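# Move carton and two bay-2 bottles into white tray

## Task

Place the small carton and both bottles located at bay 2 into the white tray; pay no attention to the sign standing at bay 2, and proceed without asking the requester, who cannot be contacted.

## Robot and tools

Robot: two arms, left_arm and right_arm, each a six-joint arm with a parallel two-finger gripper and a wrist camera. Calibrated base positions in the scene frame: left_arm at (+0.011, +0.317, 0) m, right_arm at (-0.046, -0.256, 0) m, both nearly unrotated about z.

Scene frame: origin at table-top height, halfway between the nominal bases. +x points out over the table, +z up, and left_arm sits on the +y side (arm names do not match image left/right). Every reported position, orientation and target uses this frame; offsets use its axes, and rotation offsets turn the gripper about its own Hand target point. Fingers point along the gripper's +z axis and close along its y axis. end_effector_position is the spot between the finger pads, roughly 1 cm short of the tips.

execute_actions(actions, cameras): actions is a list of actions; each action is a table of up to 15 rows, one row per 1/30 s step (a shorter table repeats its final row to fill 15 steps). Each row is a single flat list of 14 numbers in [-1, 1]: left_arm dx, dy, dz, rx, ry, rz, opening, then right_arm dx, dy, dz, rx, ry, rz, opening. The six pose numbers are an offset, not a pose: measured from that arm's Hand target as it was when the action began, never from the previous row. Scale: 1.0 = 0.6 m for dx/dy/dz and 180 degrees for the rotation vector rx/ry/rz. Because each action restarts from the current Hand target, repeating the same offset keeps moving the arm further. Sending all six zeros re-requests the current Hand target. opening is absolute: +1 fully open (0.094 m), -1 closed. An empty actions list just returns state and images. cameras: omit/null/["all"] for all, [] for none; a wrong name invalidates the call.

move(target, speed, blend, opening_speed, grip_force, blocking, cameras): straight-line motion of both grippers. target is either one 14-number row (same layout as above) or a list of up to 15 such rows; every row is an offset from the Hand targets at the move's start, not from the prior row. The whole list must fit in 10 s. speed: m/s, 0.002 to 2.9, default 0.25 (rotation up to twice that in rad/s); one value or one per target. blend: corner rounding radius in m for lists; 0 (default) stops at each waypoint. opening_speed: rate of finger change on the -1..+1 scale per second, at least 0.2; use it to close gently on fragile items. grip_force: per-pad force cap in N, 10 to 50, one value or one per arm; it persists, and below 50 closing is slow (about 4 s at 40, 16 s at 10). blocking=false returns after about 0.5 s while the move continues. Moves do not avoid obstacles or the other arm. The result adds a move: line with the outcome (done, off_target, moving, held, fault) and any limits (paced = commanded pose clipped, held = steps withheld).

wait(seconds): 0 to 10 s, arms keep their last command. stop(): brakes a running move. zoom_image(camera, region): region [x0, y0, x1, y1] in pixels, at most 504 each way, only on a camera in the latest images. read_manual(section): licence text only. finished_scene(scene): ends the scene for good; the tray must hold the items without the robot's help.

Cameras: cam_high, cam_low, cam_board (896x504 each), cam_left_wrist, cam_right_wrist (672x504 fisheye).

Reading results: end_effector_position (m) and end_effector_quat_wxyz per arm; Hand target is the last commanded pose after clipping, and the base for the next offsets. The gripper often rests a few cm short of it from friction and weight; another command (even zeros) asks again, or send the gap as an offset. grip_measured is the finger opening on the command scale; with a firm hold it reads a bit below the object's width. grip_effort_nm is gripper motor effort (negative = closing), not pad force. Tool commands shows present gripper commands; a 0 opening is itself a command (half open), so resend the current value to leave a gripper unchanged. Joint velocities may read "within noise". Joint torques include gravity. MOTOR HOT appears at 75 °C; at 90 °C the arm folds and is lost.

Control notes: orientation commands are clipped to within 40 degrees of the current orientation each step. Faster moves overshoot and hit harder. Do not sweep a gripper close to its own base; route around it. To stop pushing against something, command the target back behind the gripper.

Avoid: any object leaving or being left off the table; dropping or releasing moving items; slams or strong pushes on fixtures; arms, grippers or wrist cameras touching each other or closing on the other gripper; strain on the camera cables; long holds or stretched poses that heat motors. Loose objects may occasionally be nudged by outside forces.

Each tool is called after "Request:" in YAML: its name, and indented under it one key for each argument.

## Session

Request:
execute_actions:
  actions: []

Scene clock: 0.00 s.
left_arm: end_effector_position=(+0.3491, +0.4725, +0.3169) grip_measured=+1.000 grip_effort_nm=n/a end_effector_quat_wxyz=(+0.626, +0.369, +0.683, -0.071) | right_arm: end_effector_position=(+0.4391, -0.3910, +0.2236) grip_measured=+1.000 grip_effort_nm=n/a end_effector_quat_wxyz=(+0.393, -0.406, +0.820, -0.094)
Joint positions: left_arm=[0.93 1.724 1.658 -1.322 1.36 1.766 0.094] | right_arm=[-0.39 1.859 1.724 -0.723 -0.473 -1.179 0.094]
Joint velocities: within noise
Joint torques (N m): no reading
Heat: left arm: 35 °C; right arm: 31 °C.
Hand target: left_arm +0.3482, +0.4705, +0.3207; +0.631, +0.365, +0.680, -0.076 | right_arm +0.4376, -0.3883, +0.2254; +0.395, -0.406, +0.820, -0.087
Tool commands: left_gripper/opening=+1.0 right_gripper/opening=+1.0

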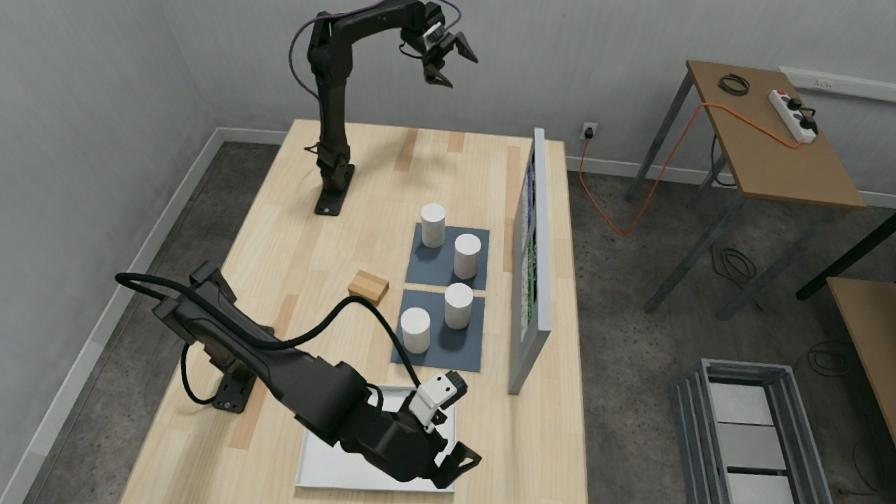

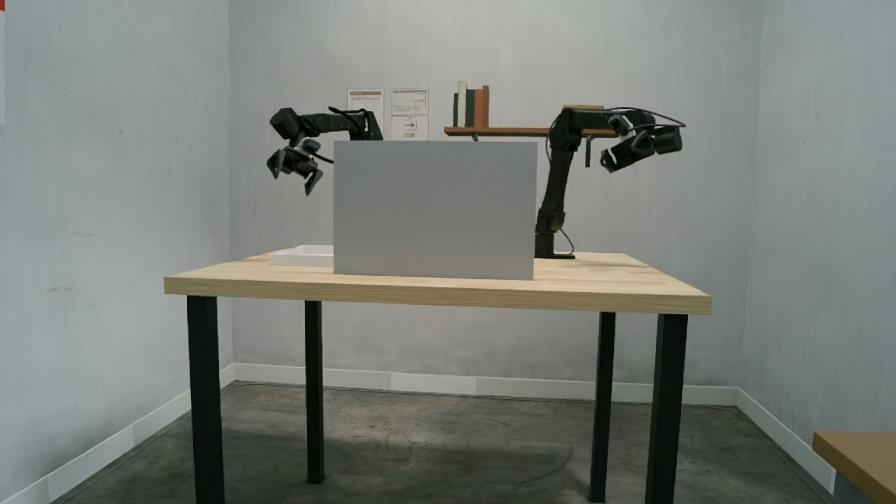

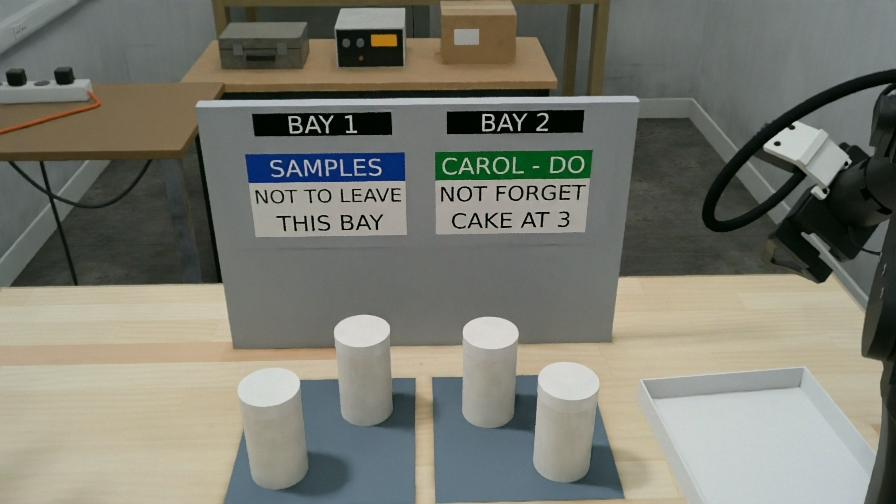

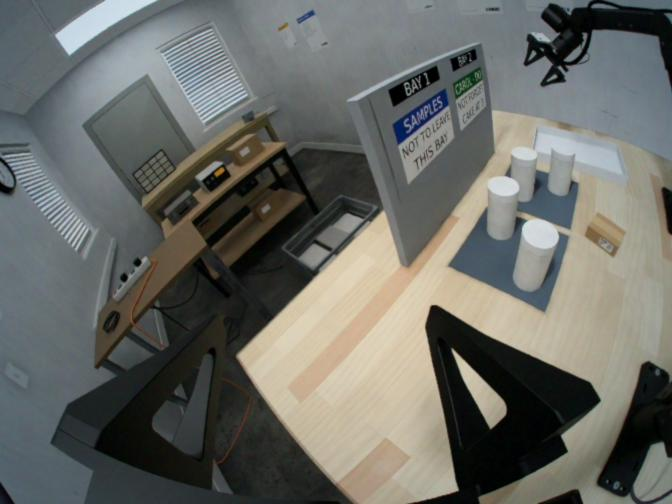

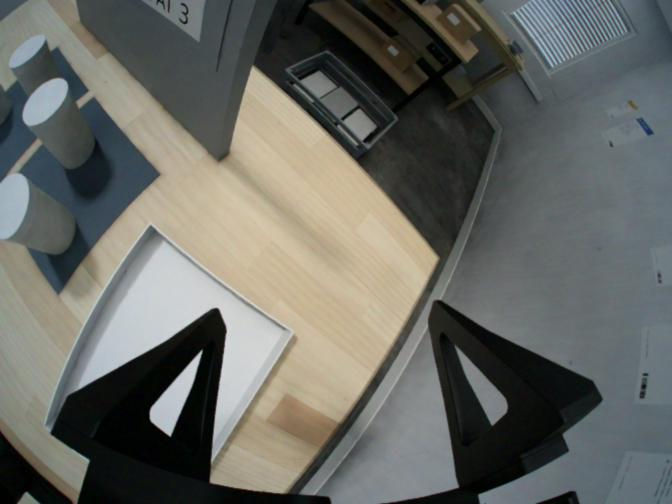

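Request:
move:
  target:
    - [0,0,0,0,0,0,1,0,0.05,0.2,0.02,0.09,-0.09,1]
    - [0,0,0,0,0,0,1,-0.229,0.447,0.208,0.059,0.267,-0.275,1]
  speed: 0.4
  blend: 0.04

Request:
zoom_image:
  camera: "cam_board"
  region: [400, 280, 700, 504]

Scene clock: 3.83 s.
left_arm: end_effector_position=(+0.3491, +0.4725, +0.3169) grip_measured=+1.000 grip_effort_nm=-0.04 end_effector_quat_wxyz=(+0.626, +0.369, +0.683, -0.071) | right_arm: end_effector_position=(+0.3076, -0.1150, +0.3484) grip_measured=+1.000 grip_effort_nm=-0.01 end_effector_quat_wxyz=(+0.269, -0.010, +0.958, +0.096)
Joint positions: left_arm=[0.93 1.724 1.658 -1.322 1.36 1.766 0.094] | right_arm=[0.431 1.749 2.302 -1.546 0.016 0.357 0.094]
Joint torques (N m): left_arm=[-0.02 -9.21 6.39 0.5 0.8 -0.06] | right_arm=[-0.91 -7.32 3.81 0.94 -0.04 0.09]
Heat: left arm: 35 °C; right arm: 32 °C.
Hand target: left_arm +0.3482, +0.4705, +0.3207; +0.631, +0.365, +0.680, -0.076 | right_arm +0.3002, -0.1201, +0.3500; +0.001, +0.000, +1.000, -0.001
Off the commanded pose: left_arm 0.004 m, 1 deg | right_arm 0.009 m, 33 deg.
joint sent to its limit (right arm) — joint 4 (wrist pitch), lower limit. The joint targets are off in orientation, not in position.
move: off_target (right_arm)

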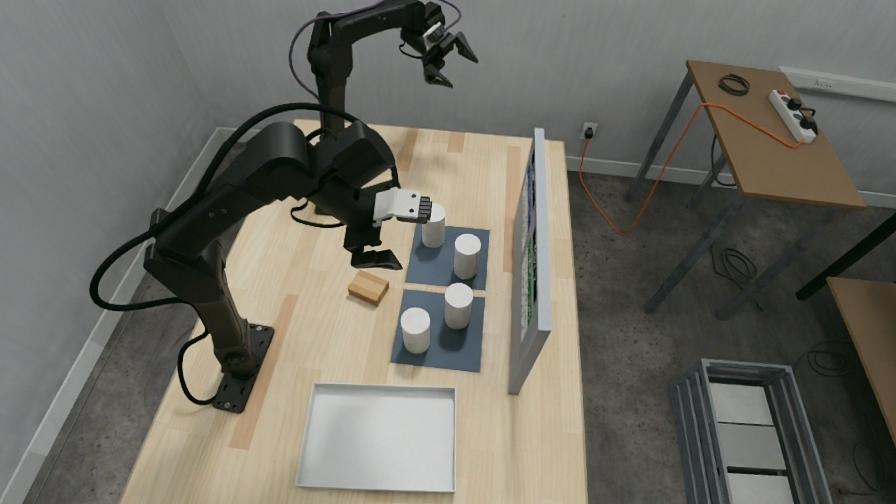

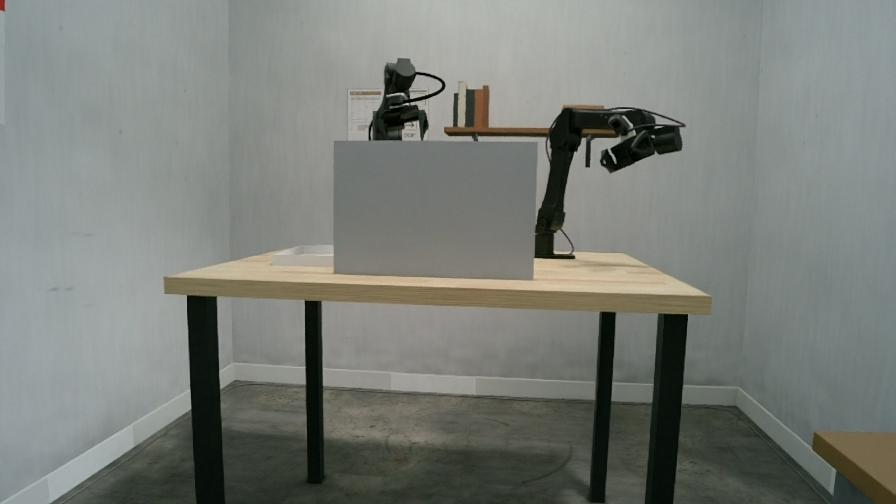

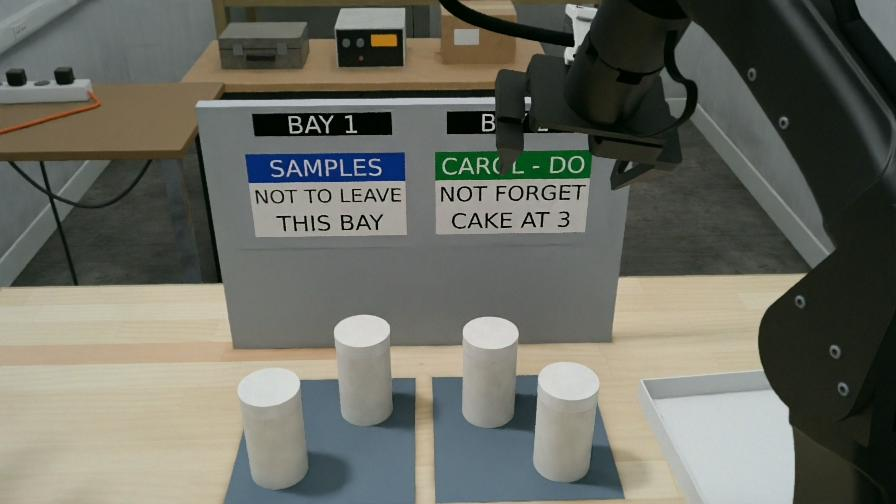

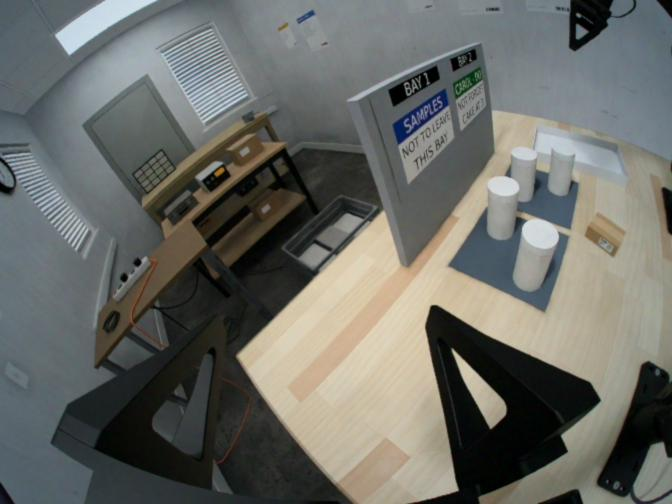

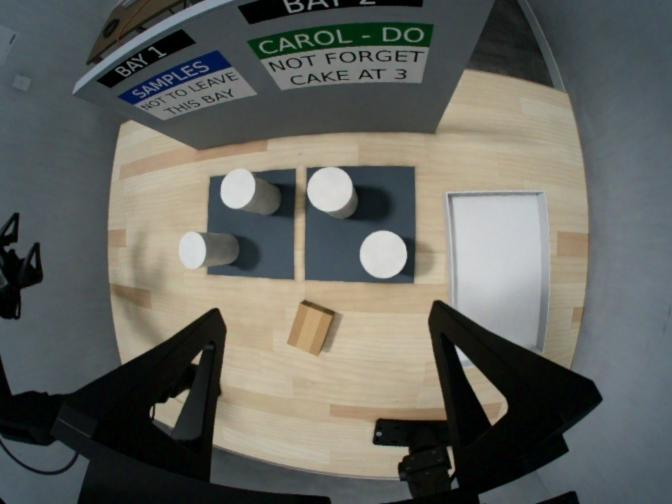

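Scaled by 1.680 from the camera's 896x504 image, which has a finer 1280x720 frame.

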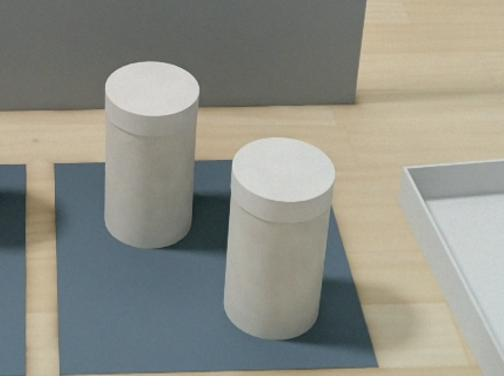

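Request:
move:
  target: [0,0,0,0,0,0,1,0.073,-0.043,-0.30,0,-0.1667,0,1]
  cameras: ["cam_board","cam_right_wrist"]

Scene clock: 8.43 s.
left_arm: end_effector_position=(+0.3491, +0.4725, +0.3169) grip_measured=+1.000 grip_effort_nm=-0.04 end_effector_quat_wxyz=(+0.626, +0.369, +0.683, -0.071) | right_arm: end_effector_position=(+0.3458, -0.1385, +0.1708) grip_measured=+1.000 grip_effort_nm=-0.01 end_effector_quat_wxyz=(+0.256, -0.002, +0.967, +0.010)
Joint positions: left_arm=[0.93 1.724 1.658 -1.322 1.36 1.766 0.094] | right_arm=[0.404 1.637 1.426 -0.862 0.156 0.314 0.094]
Joint torques (N m): left_arm=[-0.01 -9.21 6.39 0.5 0.8 -0.06] | right_arm=[-0.85 -7.71 5.26 1.01 0.26 -0.11]
Heat: left arm: 36 °C; right arm: 32 °C.
Hand target: left_arm +0.3482, +0.4705, +0.3207; +0.631, +0.365, +0.680, -0.076 | right_arm +0.3440, -0.1460, +0.1702; +0.260, +0.000, +0.966, -0.001
Off the commanded pose: left_arm 0.004 m, 1 deg | right_arm 0.008 m, 1 deg.
move: done
Images, in order (width x height): cam_board 896x504, cam_right_wrist 672x504.

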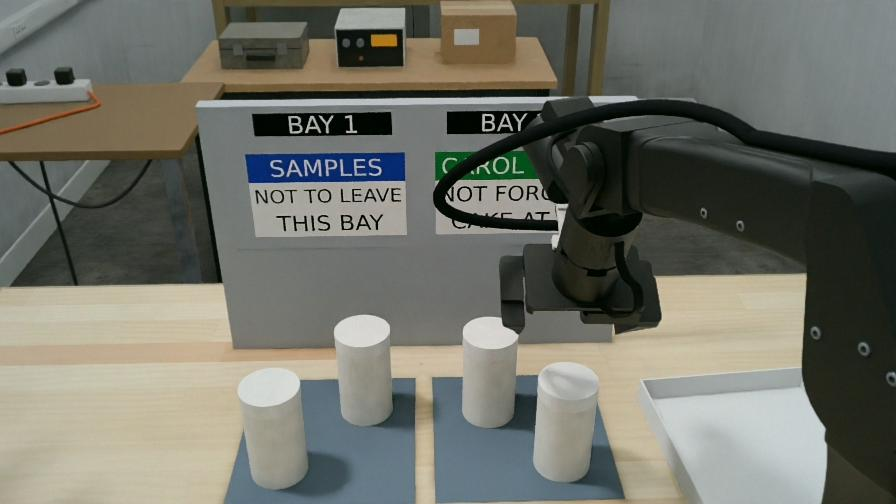

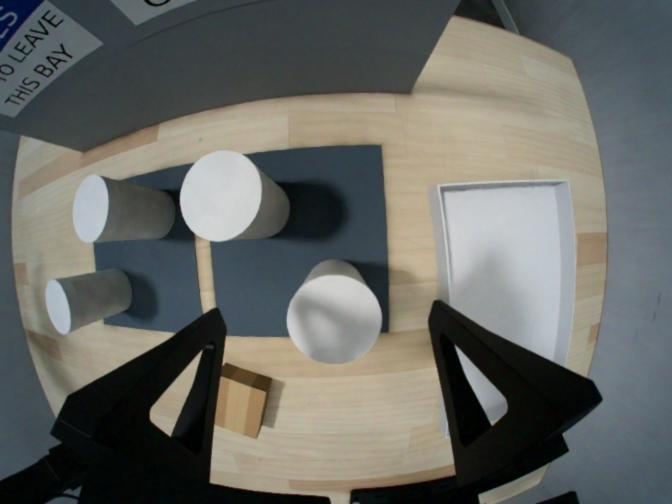

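Request:
move:
  target: [0,0,0,0,0,0,1,-0.013,-0.007,-0.192,0,0,0,1]
  speed: 0.15
  cameras: ["cam_board","cam_right_wrist"]

Scene clock: 11.00 s.
left_arm: end_effector_position=(+0.3491, +0.4725, +0.3169) grip_measured=+1.000 grip_effort_nm=-0.04 end_effector_quat_wxyz=(+0.626, +0.369, +0.683, -0.071) | right_arm: end_effector_position=(+0.3384, -0.1428, +0.0661) grip_measured=+1.000 grip_effort_nm=-0.01 end_effector_quat_wxyz=(+0.269, +0.000, +0.963, +0.013)
Joint positions: left_arm=[0.93 1.724 1.658 -1.322 1.36 1.766 0.094] | right_arm=[0.401 1.662 1.012 -0.397 0.156 0.31 0.094]
Joint torques (N m): left_arm=[-0.02 -9.22 6.39 0.5 0.81 -0.06] | right_arm=[-0.8 -5.07 5.24 1.06 0.22 -0.06]
Heat: left arm: 36 °C; right arm: 32 °C.
Hand target: left_arm +0.3482, +0.4705, +0.3207; +0.631, +0.365, +0.680, -0.076 | right_arm +0.3362, -0.1501, +0.0550; +0.260, +0.000, +0.966, -0.001
Off the commanded pose: left_arm 0.004 m, 1 deg | right_arm 0.014 m, 2 deg.
move: off_target (right_arm)
Images, in order (width x height): cam_board 896x504, cam_right_wrist 672x504.

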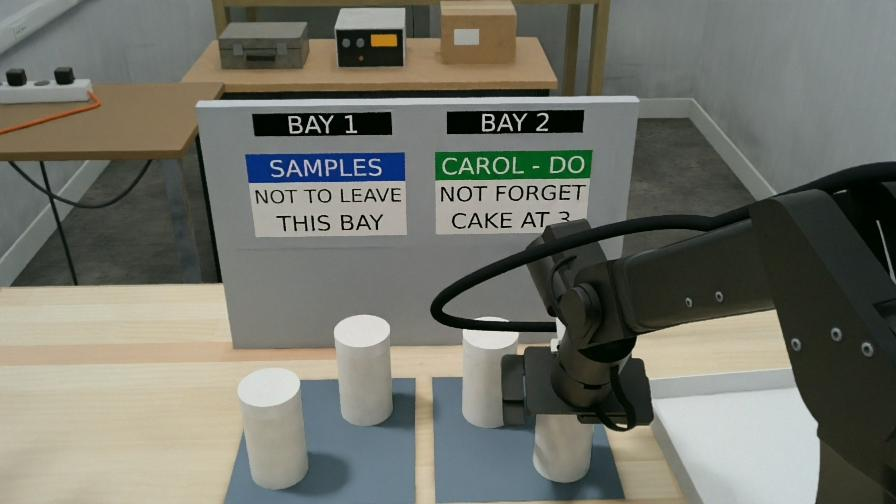

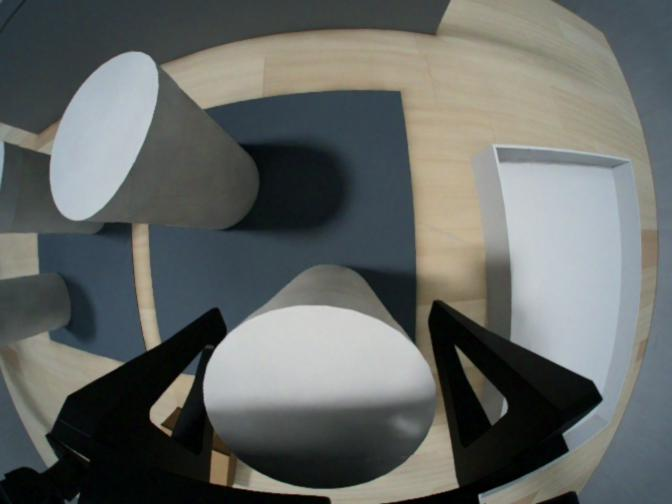

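Request:
move:
  target:
    - [0,0,0,0,0,0,1,-0.010,0.002,-0.016,0,0,0,1]
    - [0,0,0,0,0,0,1,-0.010,0.002,-0.016,0,0,0,0.15]
  grip_force: 25
  opening_speed: 0.4
  cameras: ["cam_board","cam_right_wrist"]

Scene clock: 15.03 s.
left_arm: end_effector_position=(+0.3491, +0.4725, +0.3169) grip_measured=+1.000 grip_effort_nm=-0.04 end_effector_quat_wxyz=(+0.626, +0.369, +0.683, -0.071) | right_arm: end_effector_position=(+0.3348, -0.1447, +0.0570) grip_measured=+0.240 grip_effort_nm=-0.51 end_effector_quat_wxyz=(+0.270, +0.000, +0.963, +0.012)
Joint positions: left_arm=[0.93 1.724 1.658 -1.322 1.36 1.766 0.094] | right_arm=[0.401 1.662 0.971 -0.354 0.159 0.31 0.058]
Joint torques (N m): left_arm=[-0.01 -9.22 6.41 0.51 0.8 -0.06] | right_arm=[0.13 -5.01 5.08 1.08 0.25 0.01]
Heat: left arm: 36 °C; right arm: 32 °C.
Hand target: left_arm +0.3482, +0.4705, +0.3207; +0.631, +0.365, +0.680, -0.076 | right_arm +0.3302, -0.1490, +0.0453; +0.260, +0.000, +0.966, -0.001
Off the commanded pose: left_arm 0.004 m, 1 deg | right_arm 0.013 m, 2 deg.
grip_force (N): 25, 25
move: off_target (right_arm); target 2's new opening was sent with right_arm's hand 0.013 m and 2 deg from that target
Images, in order (width x height): cam_board 896x504, cam_right_wrist 672x504.

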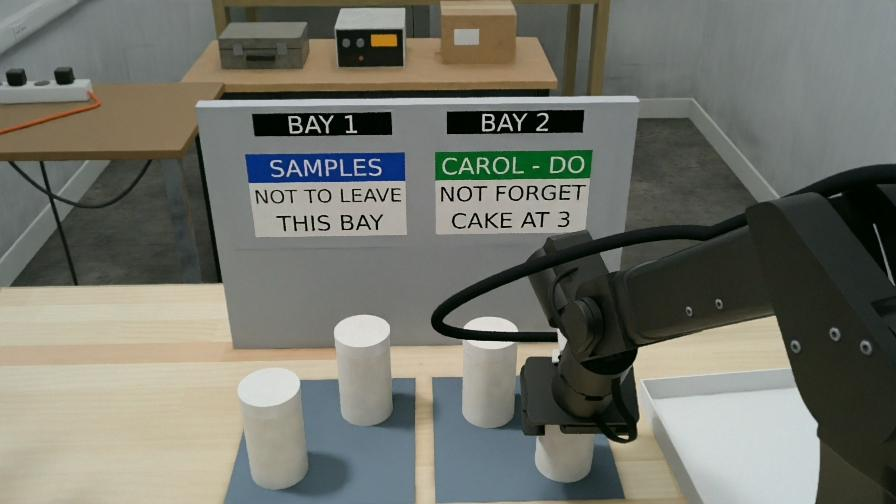

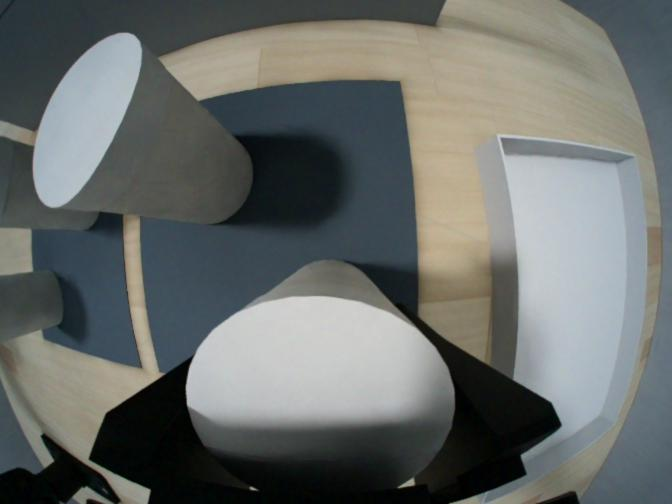

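Request:
move:
  target:
    - [0,0,0,0,0,0,1,0,0,0.17,0,0,0,0.15]
    - [0,0,0,0,0,0,1,-0.142,-0.383,0.17,0,0,0,0.15]
    - [0,0,0,0,0,0,1,-0.142,-0.383,0.04,0,0,0,0.15]
  blend: [0.03,0.02,0]
  speed: [0.2,0.25,0.12]
  cameras: ["cam_high","cam_board","cam_right_wrist"]

Scene clock: 18.50 s.
left_arm: end_effector_position=(+0.3491, +0.4725, +0.3169) grip_measured=+1.000 grip_effort_nm=-0.04 end_effector_quat_wxyz=(+0.626, +0.369, +0.683, -0.071) | right_arm: end_effector_position=(+0.2427, -0.3813, +0.0727) grip_measured=+0.239 grip_effort_nm=-0.58 end_effector_quat_wxyz=(+0.253, +0.007, +0.967, -0.010)
Joint positions: left_arm=[0.93 1.724 1.658 -1.322 1.36 1.766 0.094] | right_arm=[-0.501 1.364 0.784 -0.534 -0.237 -0.48 0.058]
Joint torques (N m): left_arm=[-0.02 -9.22 6.41 0.51 0.81 -0.06] | right_arm=[-0.31 -3.07 5.76 1.12 -0.39 -0.09]
Heat: left arm: 36 °C; right arm: 32 °C.
Hand target: left_arm +0.3482, +0.4705, +0.3207; +0.631, +0.365, +0.680, -0.076 | right_arm +0.2450, -0.3788, +0.0694; +0.260, +0.000, +0.966, -0.001
Off the commanded pose: left_arm 0.004 m, 1 deg | right_arm 0.005 m, 2 deg.
grip_force (N): 25, 25
move: done
Images, in order (width x height): cam_high 896x504, cam_board 896x504, cam_right_wrist 672x504.

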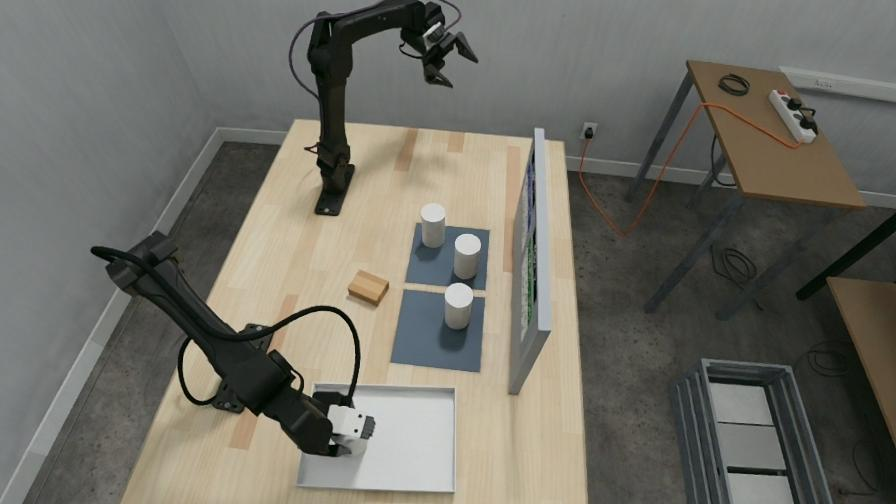

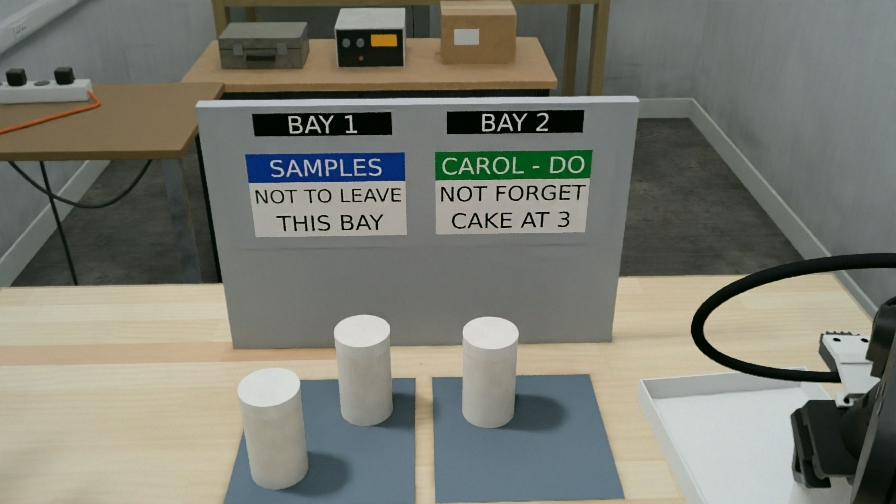

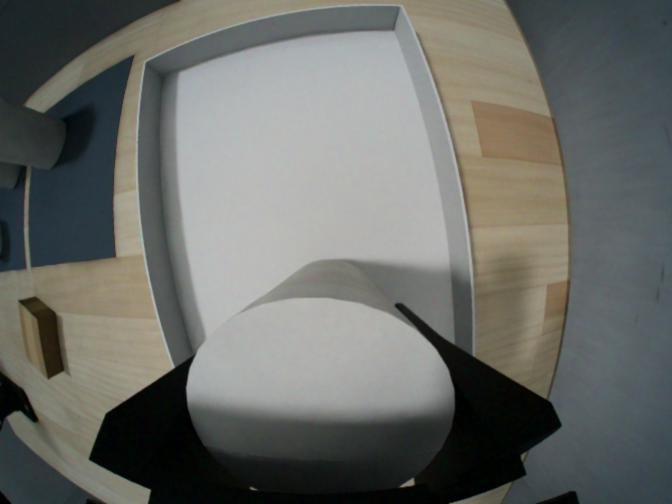

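Request:
move:
  target:
    - [0,0,0,0,0,0,1,0,0,-0.02,0,0,0,0.15]
    - [0,0,0,0,0,0,1,0,0,-0.026,0,0,0,0.15]
  speed: 0.05
  cameras: ["cam_right_wrist"]

Scene clock: 20.40 s.
left_arm: end_effector_position=(+0.3491, +0.4725, +0.3169) grip_measured=+1.000 grip_effort_nm=-0.04 end_effector_quat_wxyz=(+0.626, +0.369, +0.683, -0.071) | right_arm: end_effector_position=(+0.2443, -0.3819, +0.0596) grip_measured=+0.239 grip_effort_nm=-0.57 end_effector_quat_wxyz=(+0.256, +0.006, +0.967, -0.012)
Joint positions: left_arm=[0.93 1.724 1.658 -1.322 1.36 1.766 0.094] | right_arm=[-0.501 1.387 0.743 -0.462 -0.238 -0.48 0.058]
Joint torques (N m): left_arm=[-0.01 -9.21 6.41 0.5 0.8 -0.06] | right_arm=[-0.61 -3.03 5.37 1.1 -0.4 -0.11]
Heat: left arm: 36 °C; right arm: 32 °C.
Hand target: left_arm +0.3482, +0.4705, +0.3207; +0.631, +0.365, +0.680, -0.076 | right_arm +0.2451, -0.3788, +0.0538; +0.260, +0.000, +0.966, -0.001
Off the commanded pose: left_arm 0.004 m, 1 deg | right_arm 0.007 m, 1 deg.
grip_force (N): 25, 25
move: done
Images, in order (width x height): cam_right_wrist 672x504.

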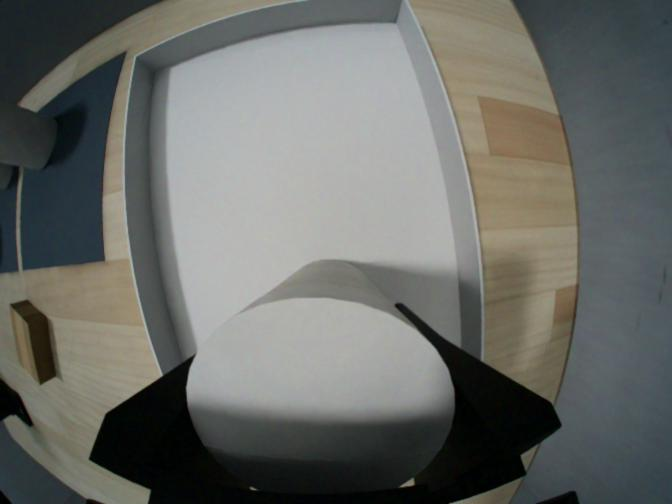

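Request:
move:
  target:
    - [0,0,0,0,0,0,1,0,0,-0.008,0,0,0,0.15]
    - [0,0,0,0,0,0,1,0,0,-0.014,0,0,0,0.15]
  speed: 0.04
  cameras: ["cam_right_wrist"]

Scene clock: 21.87 s.
left_arm: end_effector_position=(+0.3491, +0.4725, +0.3169) grip_measured=+1.000 grip_effort_nm=-0.04 end_effector_quat_wxyz=(+0.626, +0.369, +0.683, -0.071) | right_arm: end_effector_position=(+0.2503, -0.3825, +0.0588) grip_measured=+0.239 grip_effort_nm=-0.57 end_effector_quat_wxyz=(+0.272, +0.002, +0.962, -0.013)
Joint positions: left_arm=[0.93 1.724 1.658 -1.322 1.36 1.766 0.094] | right_arm=[-0.501 1.392 0.726 -0.41 -0.253 -0.48 0.058]
Joint torques (N m): left_arm=[-0.02 -9.21 6.39 0.51 0.8 -0.06] | right_arm=[-0.55 -2.19 4.74 1.04 -0.27 -0.12]
Heat: left arm: 36 °C; right arm: 32 °C.
Hand target: left_arm +0.3482, +0.4705, +0.3207; +0.631, +0.365, +0.680, -0.076 | right_arm +0.2450, -0.3787, +0.0453; +0.260, +0.000, +0.966, -0.001
Off the commanded pose: left_arm 0.004 m, 1 deg | right_arm 0.015 m, 2 deg.
grip_force (N): 25, 25
move: off_target (right_arm)
Images, in order (width x height): cam_right_wrist 672x504.

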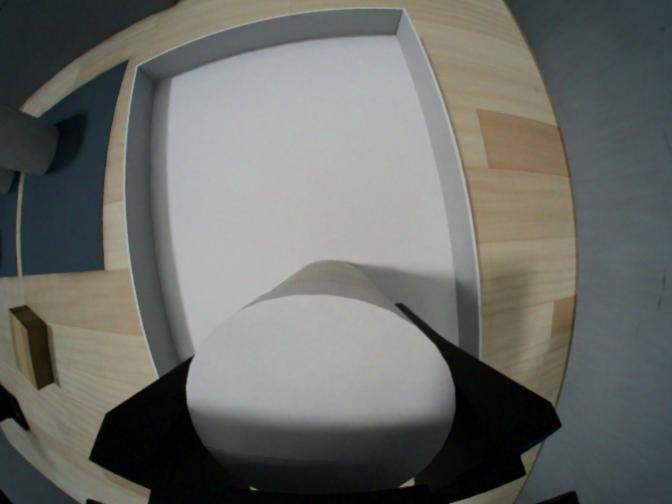

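Request:
move:
  target:
    - [0,0,0,0,0,0,1,0.002,0,0.009,0,0,0,0.15]
    - [0,0,0,0,0,0,1,0.002,0,0.009,0,0,0,0.75]
    - [0,0,0,0,0,0,1,0,0,0.18,0,0,0,1]
  speed: [0.05,0.05,0.2]
  opening_speed: 0.6
  cameras: ["cam_high","cam_right_wrist"]

Scene clock: 26.23 s.
left_arm: end_effector_position=(+0.3491, +0.4725, +0.3169) grip_measured=+1.000 grip_effort_nm=-0.04 end_effector_quat_wxyz=(+0.626, +0.369, +0.683, -0.071) | right_arm: end_effector_position=(+0.2439, -0.3786, +0.1441) grip_measured=+0.998 grip_effort_nm=0.10 end_effector_quat_wxyz=(+0.251, +0.006, +0.968, +0.000)
Joint positions: left_arm=[0.93 1.724 1.658 -1.322 1.36 1.766 0.094] | right_arm=[-0.501 1.319 1.043 -0.85 -0.253 -0.48 0.094]
Joint torques (N m): left_arm=[0.01 -9.21 6.41 0.51 0.8 -0.06] | right_arm=[-0.65 -4.31 8.66 0.71 -0.27 -0.11]
Heat: left arm: 36 °C; right arm: 32 °C.
Hand target: left_arm +0.3482, +0.4705, +0.3207; +0.631, +0.365, +0.680, -0.076 | right_arm +0.2450, -0.3787, +0.1533; +0.260, +0.000, +0.966, -0.001
Off the commanded pose: left_arm 0.004 m, 1 deg | right_arm 0.009 m, 1 deg.
grip_force (N): 25, 25
move: done
Images, in order (width x height): cam_high 896x504, cam_right_wrist 672x504.

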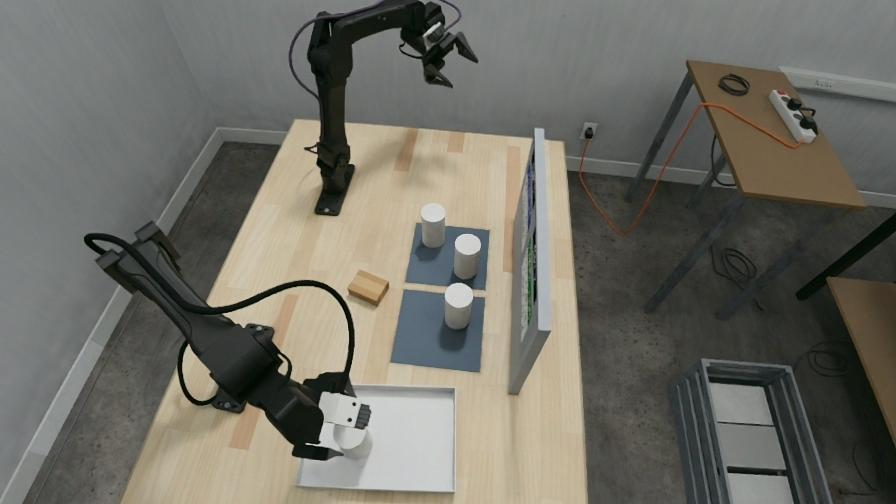

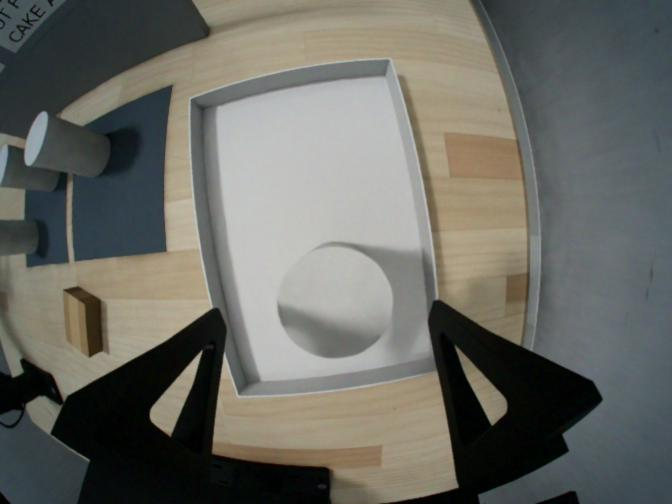

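Request:
move:
  target:
    - [0,0,0,0,0,0,1,0.02,0.02,0.06,0,0,0,1]
    - [0,0,0,0,0,0,1,0.288,0.494,0.061,0,0,0,1]
  blend: [0.02,0]
  speed: 0.3
  cameras: ["cam_high","cam_right_wrist"]

Scene clock: 28.80 s.
left_arm: end_effector_position=(+0.3491, +0.4725, +0.3169) grip_measured=+1.000 grip_effort_nm=-0.04 end_effector_quat_wxyz=(+0.626, +0.369, +0.683, -0.071) | right_arm: end_effector_position=(+0.4121, -0.0788, +0.1959) grip_measured=+0.998 grip_effort_nm=0.10 end_effector_quat_wxyz=(+0.265, -0.009, +0.964, +0.011)
Joint positions: left_arm=[0.93 1.724 1.658 -1.322 1.36 1.766 0.094] | right_arm=[0.485 1.973 1.935 -1.028 0.194 0.369 0.094]
Joint torques (N m): left_arm=[-0.01 -9.21 6.41 0.51 0.81 -0.06] | right_arm=[-0.5 -6.75 9.4 0.79 0.28 0.2]
Heat: left arm: 36 °C; right arm: 33 °C.
Hand target: left_arm +0.3482, +0.4705, +0.3207; +0.631, +0.365, +0.680, -0.076 | right_arm +0.4178, -0.0824, +0.1899; +0.260, +0.000, +0.966, -0.001
Off the commanded pose: left_arm 0.004 m, 1 deg | right_arm 0.009 m, 2 deg.
grip_force (N): 25, 25
move: done; blend cut to 0.0199 m at target 1
Images, in order (width x height): cam_high 896x504, cam_right_wrist 672x504.

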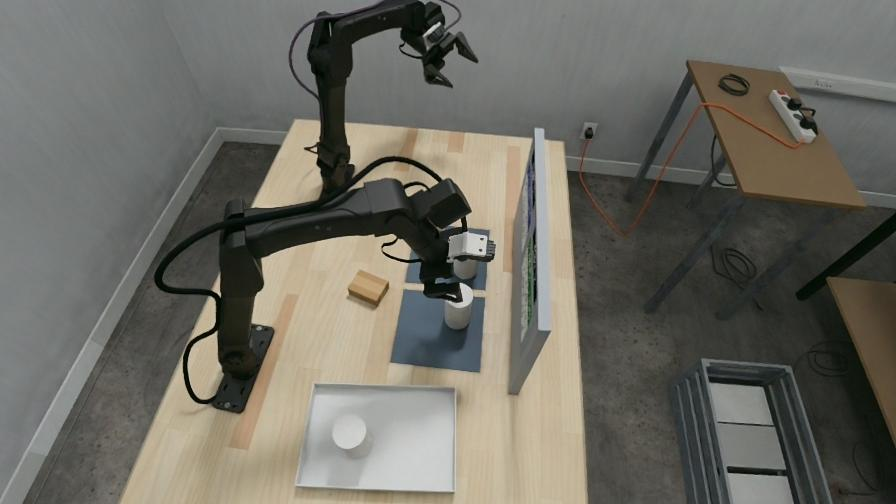

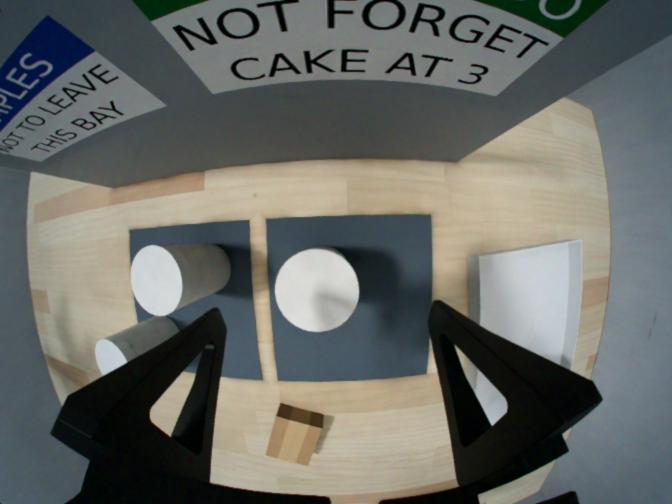

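Request:
move:
  target: [0,0,0,0,0,0,1,-0.0115,0.014,-0.22,0,0,0,1]
  speed: 0.15
  cameras: ["cam_board","cam_right_wrist"]

Scene clock: 31.07 s.
left_arm: end_effector_position=(+0.3491, +0.4725, +0.3169) grip_measured=+1.000 grip_effort_nm=-0.04 end_effector_quat_wxyz=(+0.626, +0.369, +0.683, -0.071) | right_arm: end_effector_position=(+0.4143, -0.0723, +0.0737) grip_measured=+0.998 grip_effort_nm=0.10 end_effector_quat_wxyz=(+0.270, -0.002, +0.963, +0.012)
Joint positions: left_arm=[0.93 1.724 1.658 -1.322 1.36 1.766 0.094] | right_arm=[0.499 2.004 1.486 -0.541 0.206 0.393 0.094]
Joint torques (N m): left_arm=[-0.01 -9.21 6.42 0.5 0.81 -0.06] | right_arm=[0.58 -7.62 5.48 1.05 0.27 0.15]
Heat: left arm: 36 °C; right arm: 33 °C.
Hand target: left_arm +0.3482, +0.4705, +0.3207; +0.631, +0.365, +0.680, -0.076 | right_arm +0.4108, -0.0738, +0.0579; +0.260, +0.000, +0.966, -0.001
Off the commanded pose: left_arm 0.004 m, 1 deg | right_arm 0.016 m, 2 deg.
grip_force (N): 25, 25
move: off_target (right_arm)
Images, in order (width x height): cam_board 896x504, cam_right_wrist 672x504.

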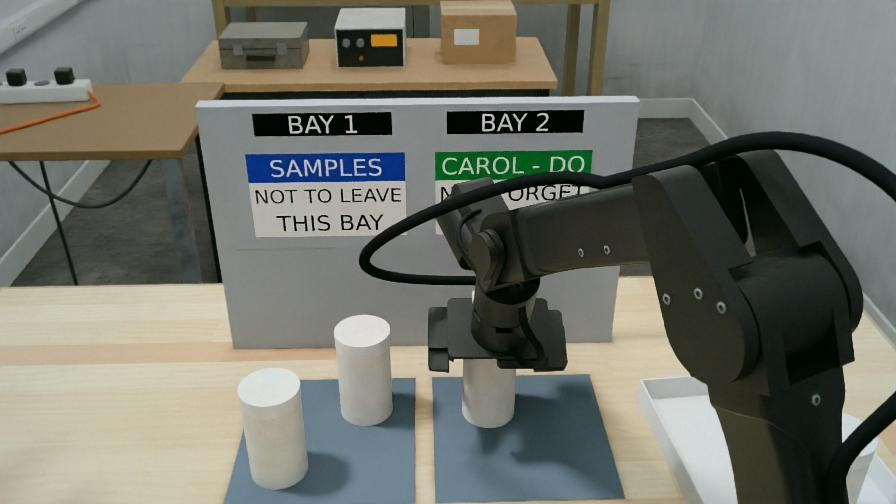

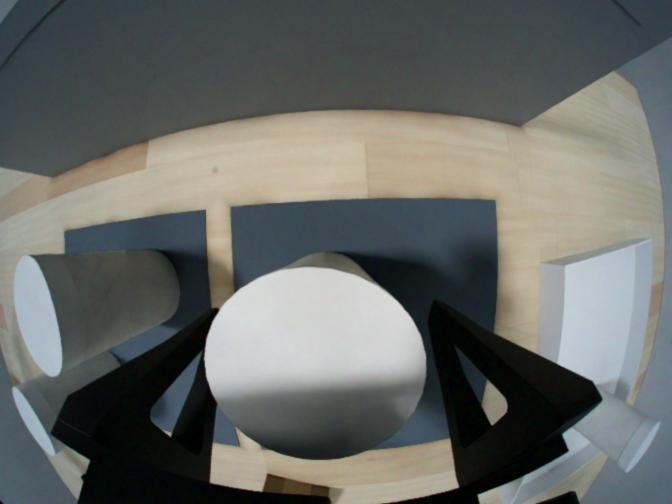

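Request:
move:
  target:
    - [0,0,0,0,0,0,1,-0.004,0.005,-0.025,0,0,0,1]
    - [0,0,0,0,0,0,1,-0.004,0.005,-0.025,0,0,0,0.15]
  speed: 0.15
  opening_speed: 0.4
  cameras: ["cam_right_wrist"]

Scene clock: 34.97 s.
left_arm: end_effector_position=(+0.3491, +0.4725, +0.3169) grip_measured=+1.000 grip_effort_nm=-0.04 end_effector_quat_wxyz=(+0.626, +0.369, +0.683, -0.071) | right_arm: end_effector_position=(+0.4140, -0.0694, +0.0631) grip_measured=+0.242 grip_effort_nm=-0.52 end_effector_quat_wxyz=(+0.275, -0.001, +0.961, +0.013)
Joint positions: left_arm=[0.93 1.724 1.658 -1.322 1.36 1.766 0.094] | right_arm=[0.507 2.014 1.451 -0.488 0.213 0.402 0.058]
Joint torques (N m): left_arm=[-0.01 -9.22 6.41 0.5 0.81 -0.06] | right_arm=[0.76 -7.08 5.44 1.07 0.29 0.11]
Heat: left arm: 36 °C; right arm: 33 °C.
Hand target: left_arm +0.3482, +0.4705, +0.3207; +0.631, +0.365, +0.680, -0.076 | right_arm +0.4085, -0.0708, +0.0430; +0.260, +0.000, +0.966, -0.001
Off the commanded pose: left_arm 0.004 m, 1 deg | right_arm 0.021 m, 2 deg.
grip_force (N): 25, 25
move: off_target (right_arm); target 2's new opening was sent with right_arm's hand 0.021 m and 2 deg from that target
Images, in order (width x height): cam_right_wrist 672x504.

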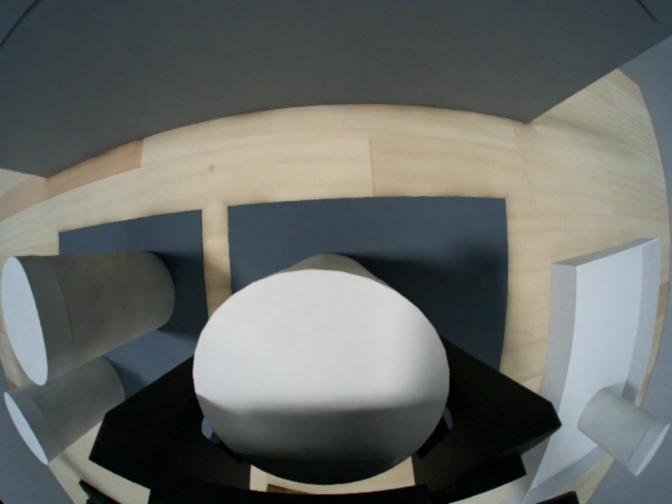

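Request:
move:
  target:
    - [0,0,0,0,0,0,1,0,0,0.19,0,0,0,0.15]
    - [0,0,0,0,0,0,1,-0.039,-0.514,0.19,0,0,0,0.15]
    - [0,0,0,0,0,0,1,-0.039,-0.514,0.055,0,0,0,0.15]
    - [0,0,0,0,0,0,1,-0.039,-0.514,0.025,0,0,0,0.15]
  blend: [0.03,0.02,0.01,0]
  speed: [0.2,0.25,0.15,0.05]
  cameras: ["cam_high","cam_right_wrist"]

Scene clock: 38.77 s.
left_arm: end_effector_position=(+0.3491, +0.4725, +0.3169) grip_measured=+1.000 grip_effort_nm=-0.04 end_effector_quat_wxyz=(+0.626, +0.369, +0.683, -0.071) | right_arm: end_effector_position=(+0.3829, -0.3850, +0.0683) grip_measured=+0.241 grip_effort_nm=-0.57 end_effector_quat_wxyz=(+0.260, +0.010, +0.965, -0.011)
Joint positions: left_arm=[0.93 1.724 1.658 -1.322 1.36 1.766 0.094] | right_arm=[-0.307 1.839 1.244 -0.468 -0.15 -0.295 0.058]
Joint torques (N m): left_arm=[-0.01 -9.22 6.39 0.51 0.81 -0.06] | right_arm=[0.36 -6.49 5.5 1.24 -0.31 -0.14]
Heat: left arm: 36 °C; right arm: 33 °C.
Hand target: left_arm +0.3482, +0.4705, +0.3207; +0.631, +0.365, +0.680, -0.076 | right_arm +0.3851, -0.3793, +0.0580; +0.260, +0.000, +0.966, -0.001
Off the commanded pose: left_arm 0.004 m, 1 deg | right_arm 0.012 m, 2 deg.
grip_force (N): 25, 25
move: off_target (right_arm); blend cut to 0.009 m at target 3
Images, in order (width x height): cam_high 896x504, cam_right_wrist 672x504.

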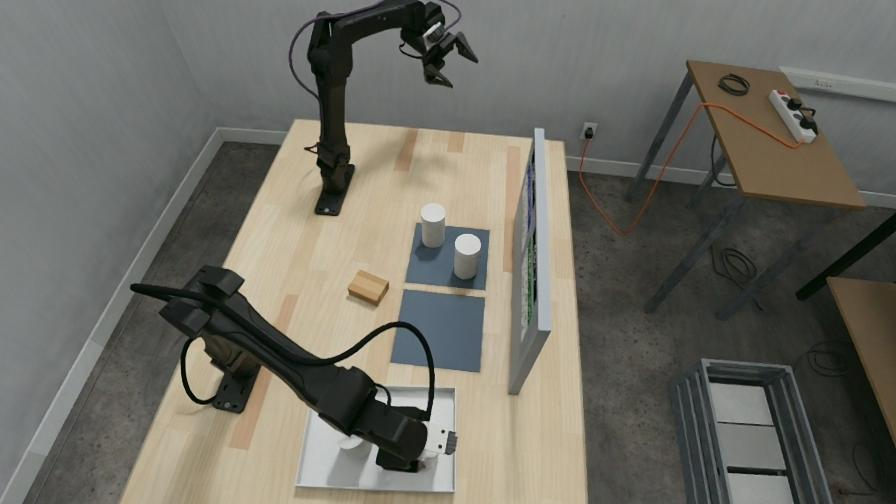

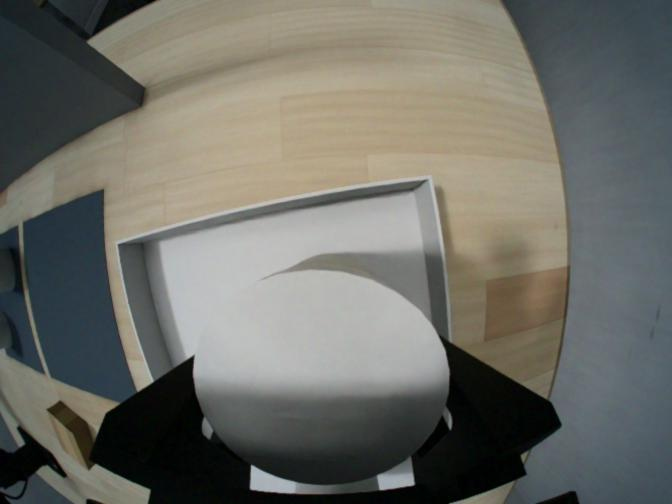

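Request:
move:
  target:
    - [0,0,0,0,0,0,1,0,0.003,-0.013,0,0,0,0.15]
    - [0,0,0,0,0,0,1,0,0.003,-0.006,0,0,0,0.15]
    - [0,0,0,0,0,0,1,0,0.003,-0.006,0,0,0,0.65]
    - [0,0,0,0,0,0,1,0,0.003,0.22,0,0,0,1]
  speed: [0.04,0.04,0.05,0.2]
  opening_speed: 0.6
  cameras: ["cam_high","cam_right_wrist"]

Scene clock: 43.63 s.
left_arm: end_effector_position=(+0.3491, +0.4725, +0.3169) grip_measured=+1.000 grip_effort_nm=-0.04 end_effector_quat_wxyz=(+0.626, +0.369, +0.683, -0.071) | right_arm: end_effector_position=(+0.3828, -0.3842, +0.1765) grip_measured=+0.998 grip_effort_nm=0.11 end_effector_quat_wxyz=(+0.247, +0.011, +0.969, -0.005)
Joint positions: left_arm=[0.93 1.724 1.658 -1.322 1.36 1.766 0.094] | right_arm=[-0.307 1.805 1.652 -0.94 -0.153 -0.295 0.094]
Joint torques (N m): left_arm=[-0.02 -9.22 6.41 0.51 0.8 -0.06] | right_arm=[0.9 -8.94 8.77 0.82 -0.23 -0.1]
Heat: left arm: 36 °C; right arm: 33 °C.
Hand target: left_arm +0.3482, +0.4705, +0.3207; +0.631, +0.365, +0.680, -0.076 | right_arm +0.3851, -0.3776, +0.1901; +0.260, +0.000, +0.966, -0.001
Off the commanded pose: left_arm 0.004 m, 1 deg | right_arm 0.015 m, 2 deg.
grip_force (N): 25, 25
move: off_target (right_arm); target 3's new opening was sent with right_arm's hand 0.013 m and 2 deg from that target; target 4's new opening was sent with right_arm's hand 0.015 m and 2 deg from that target
Images, in order (width x height): cam_high 896x504, cam_right_wrist 672x504.

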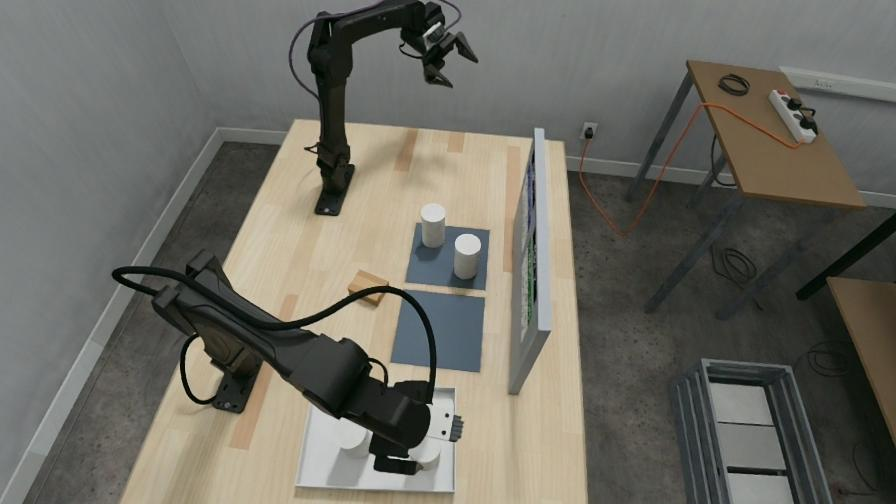

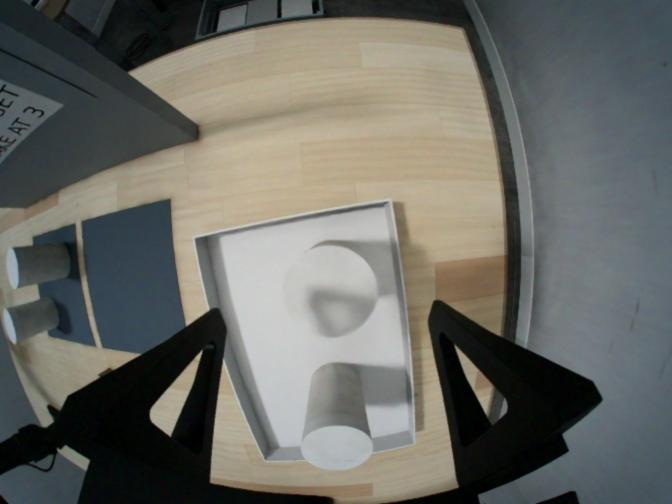

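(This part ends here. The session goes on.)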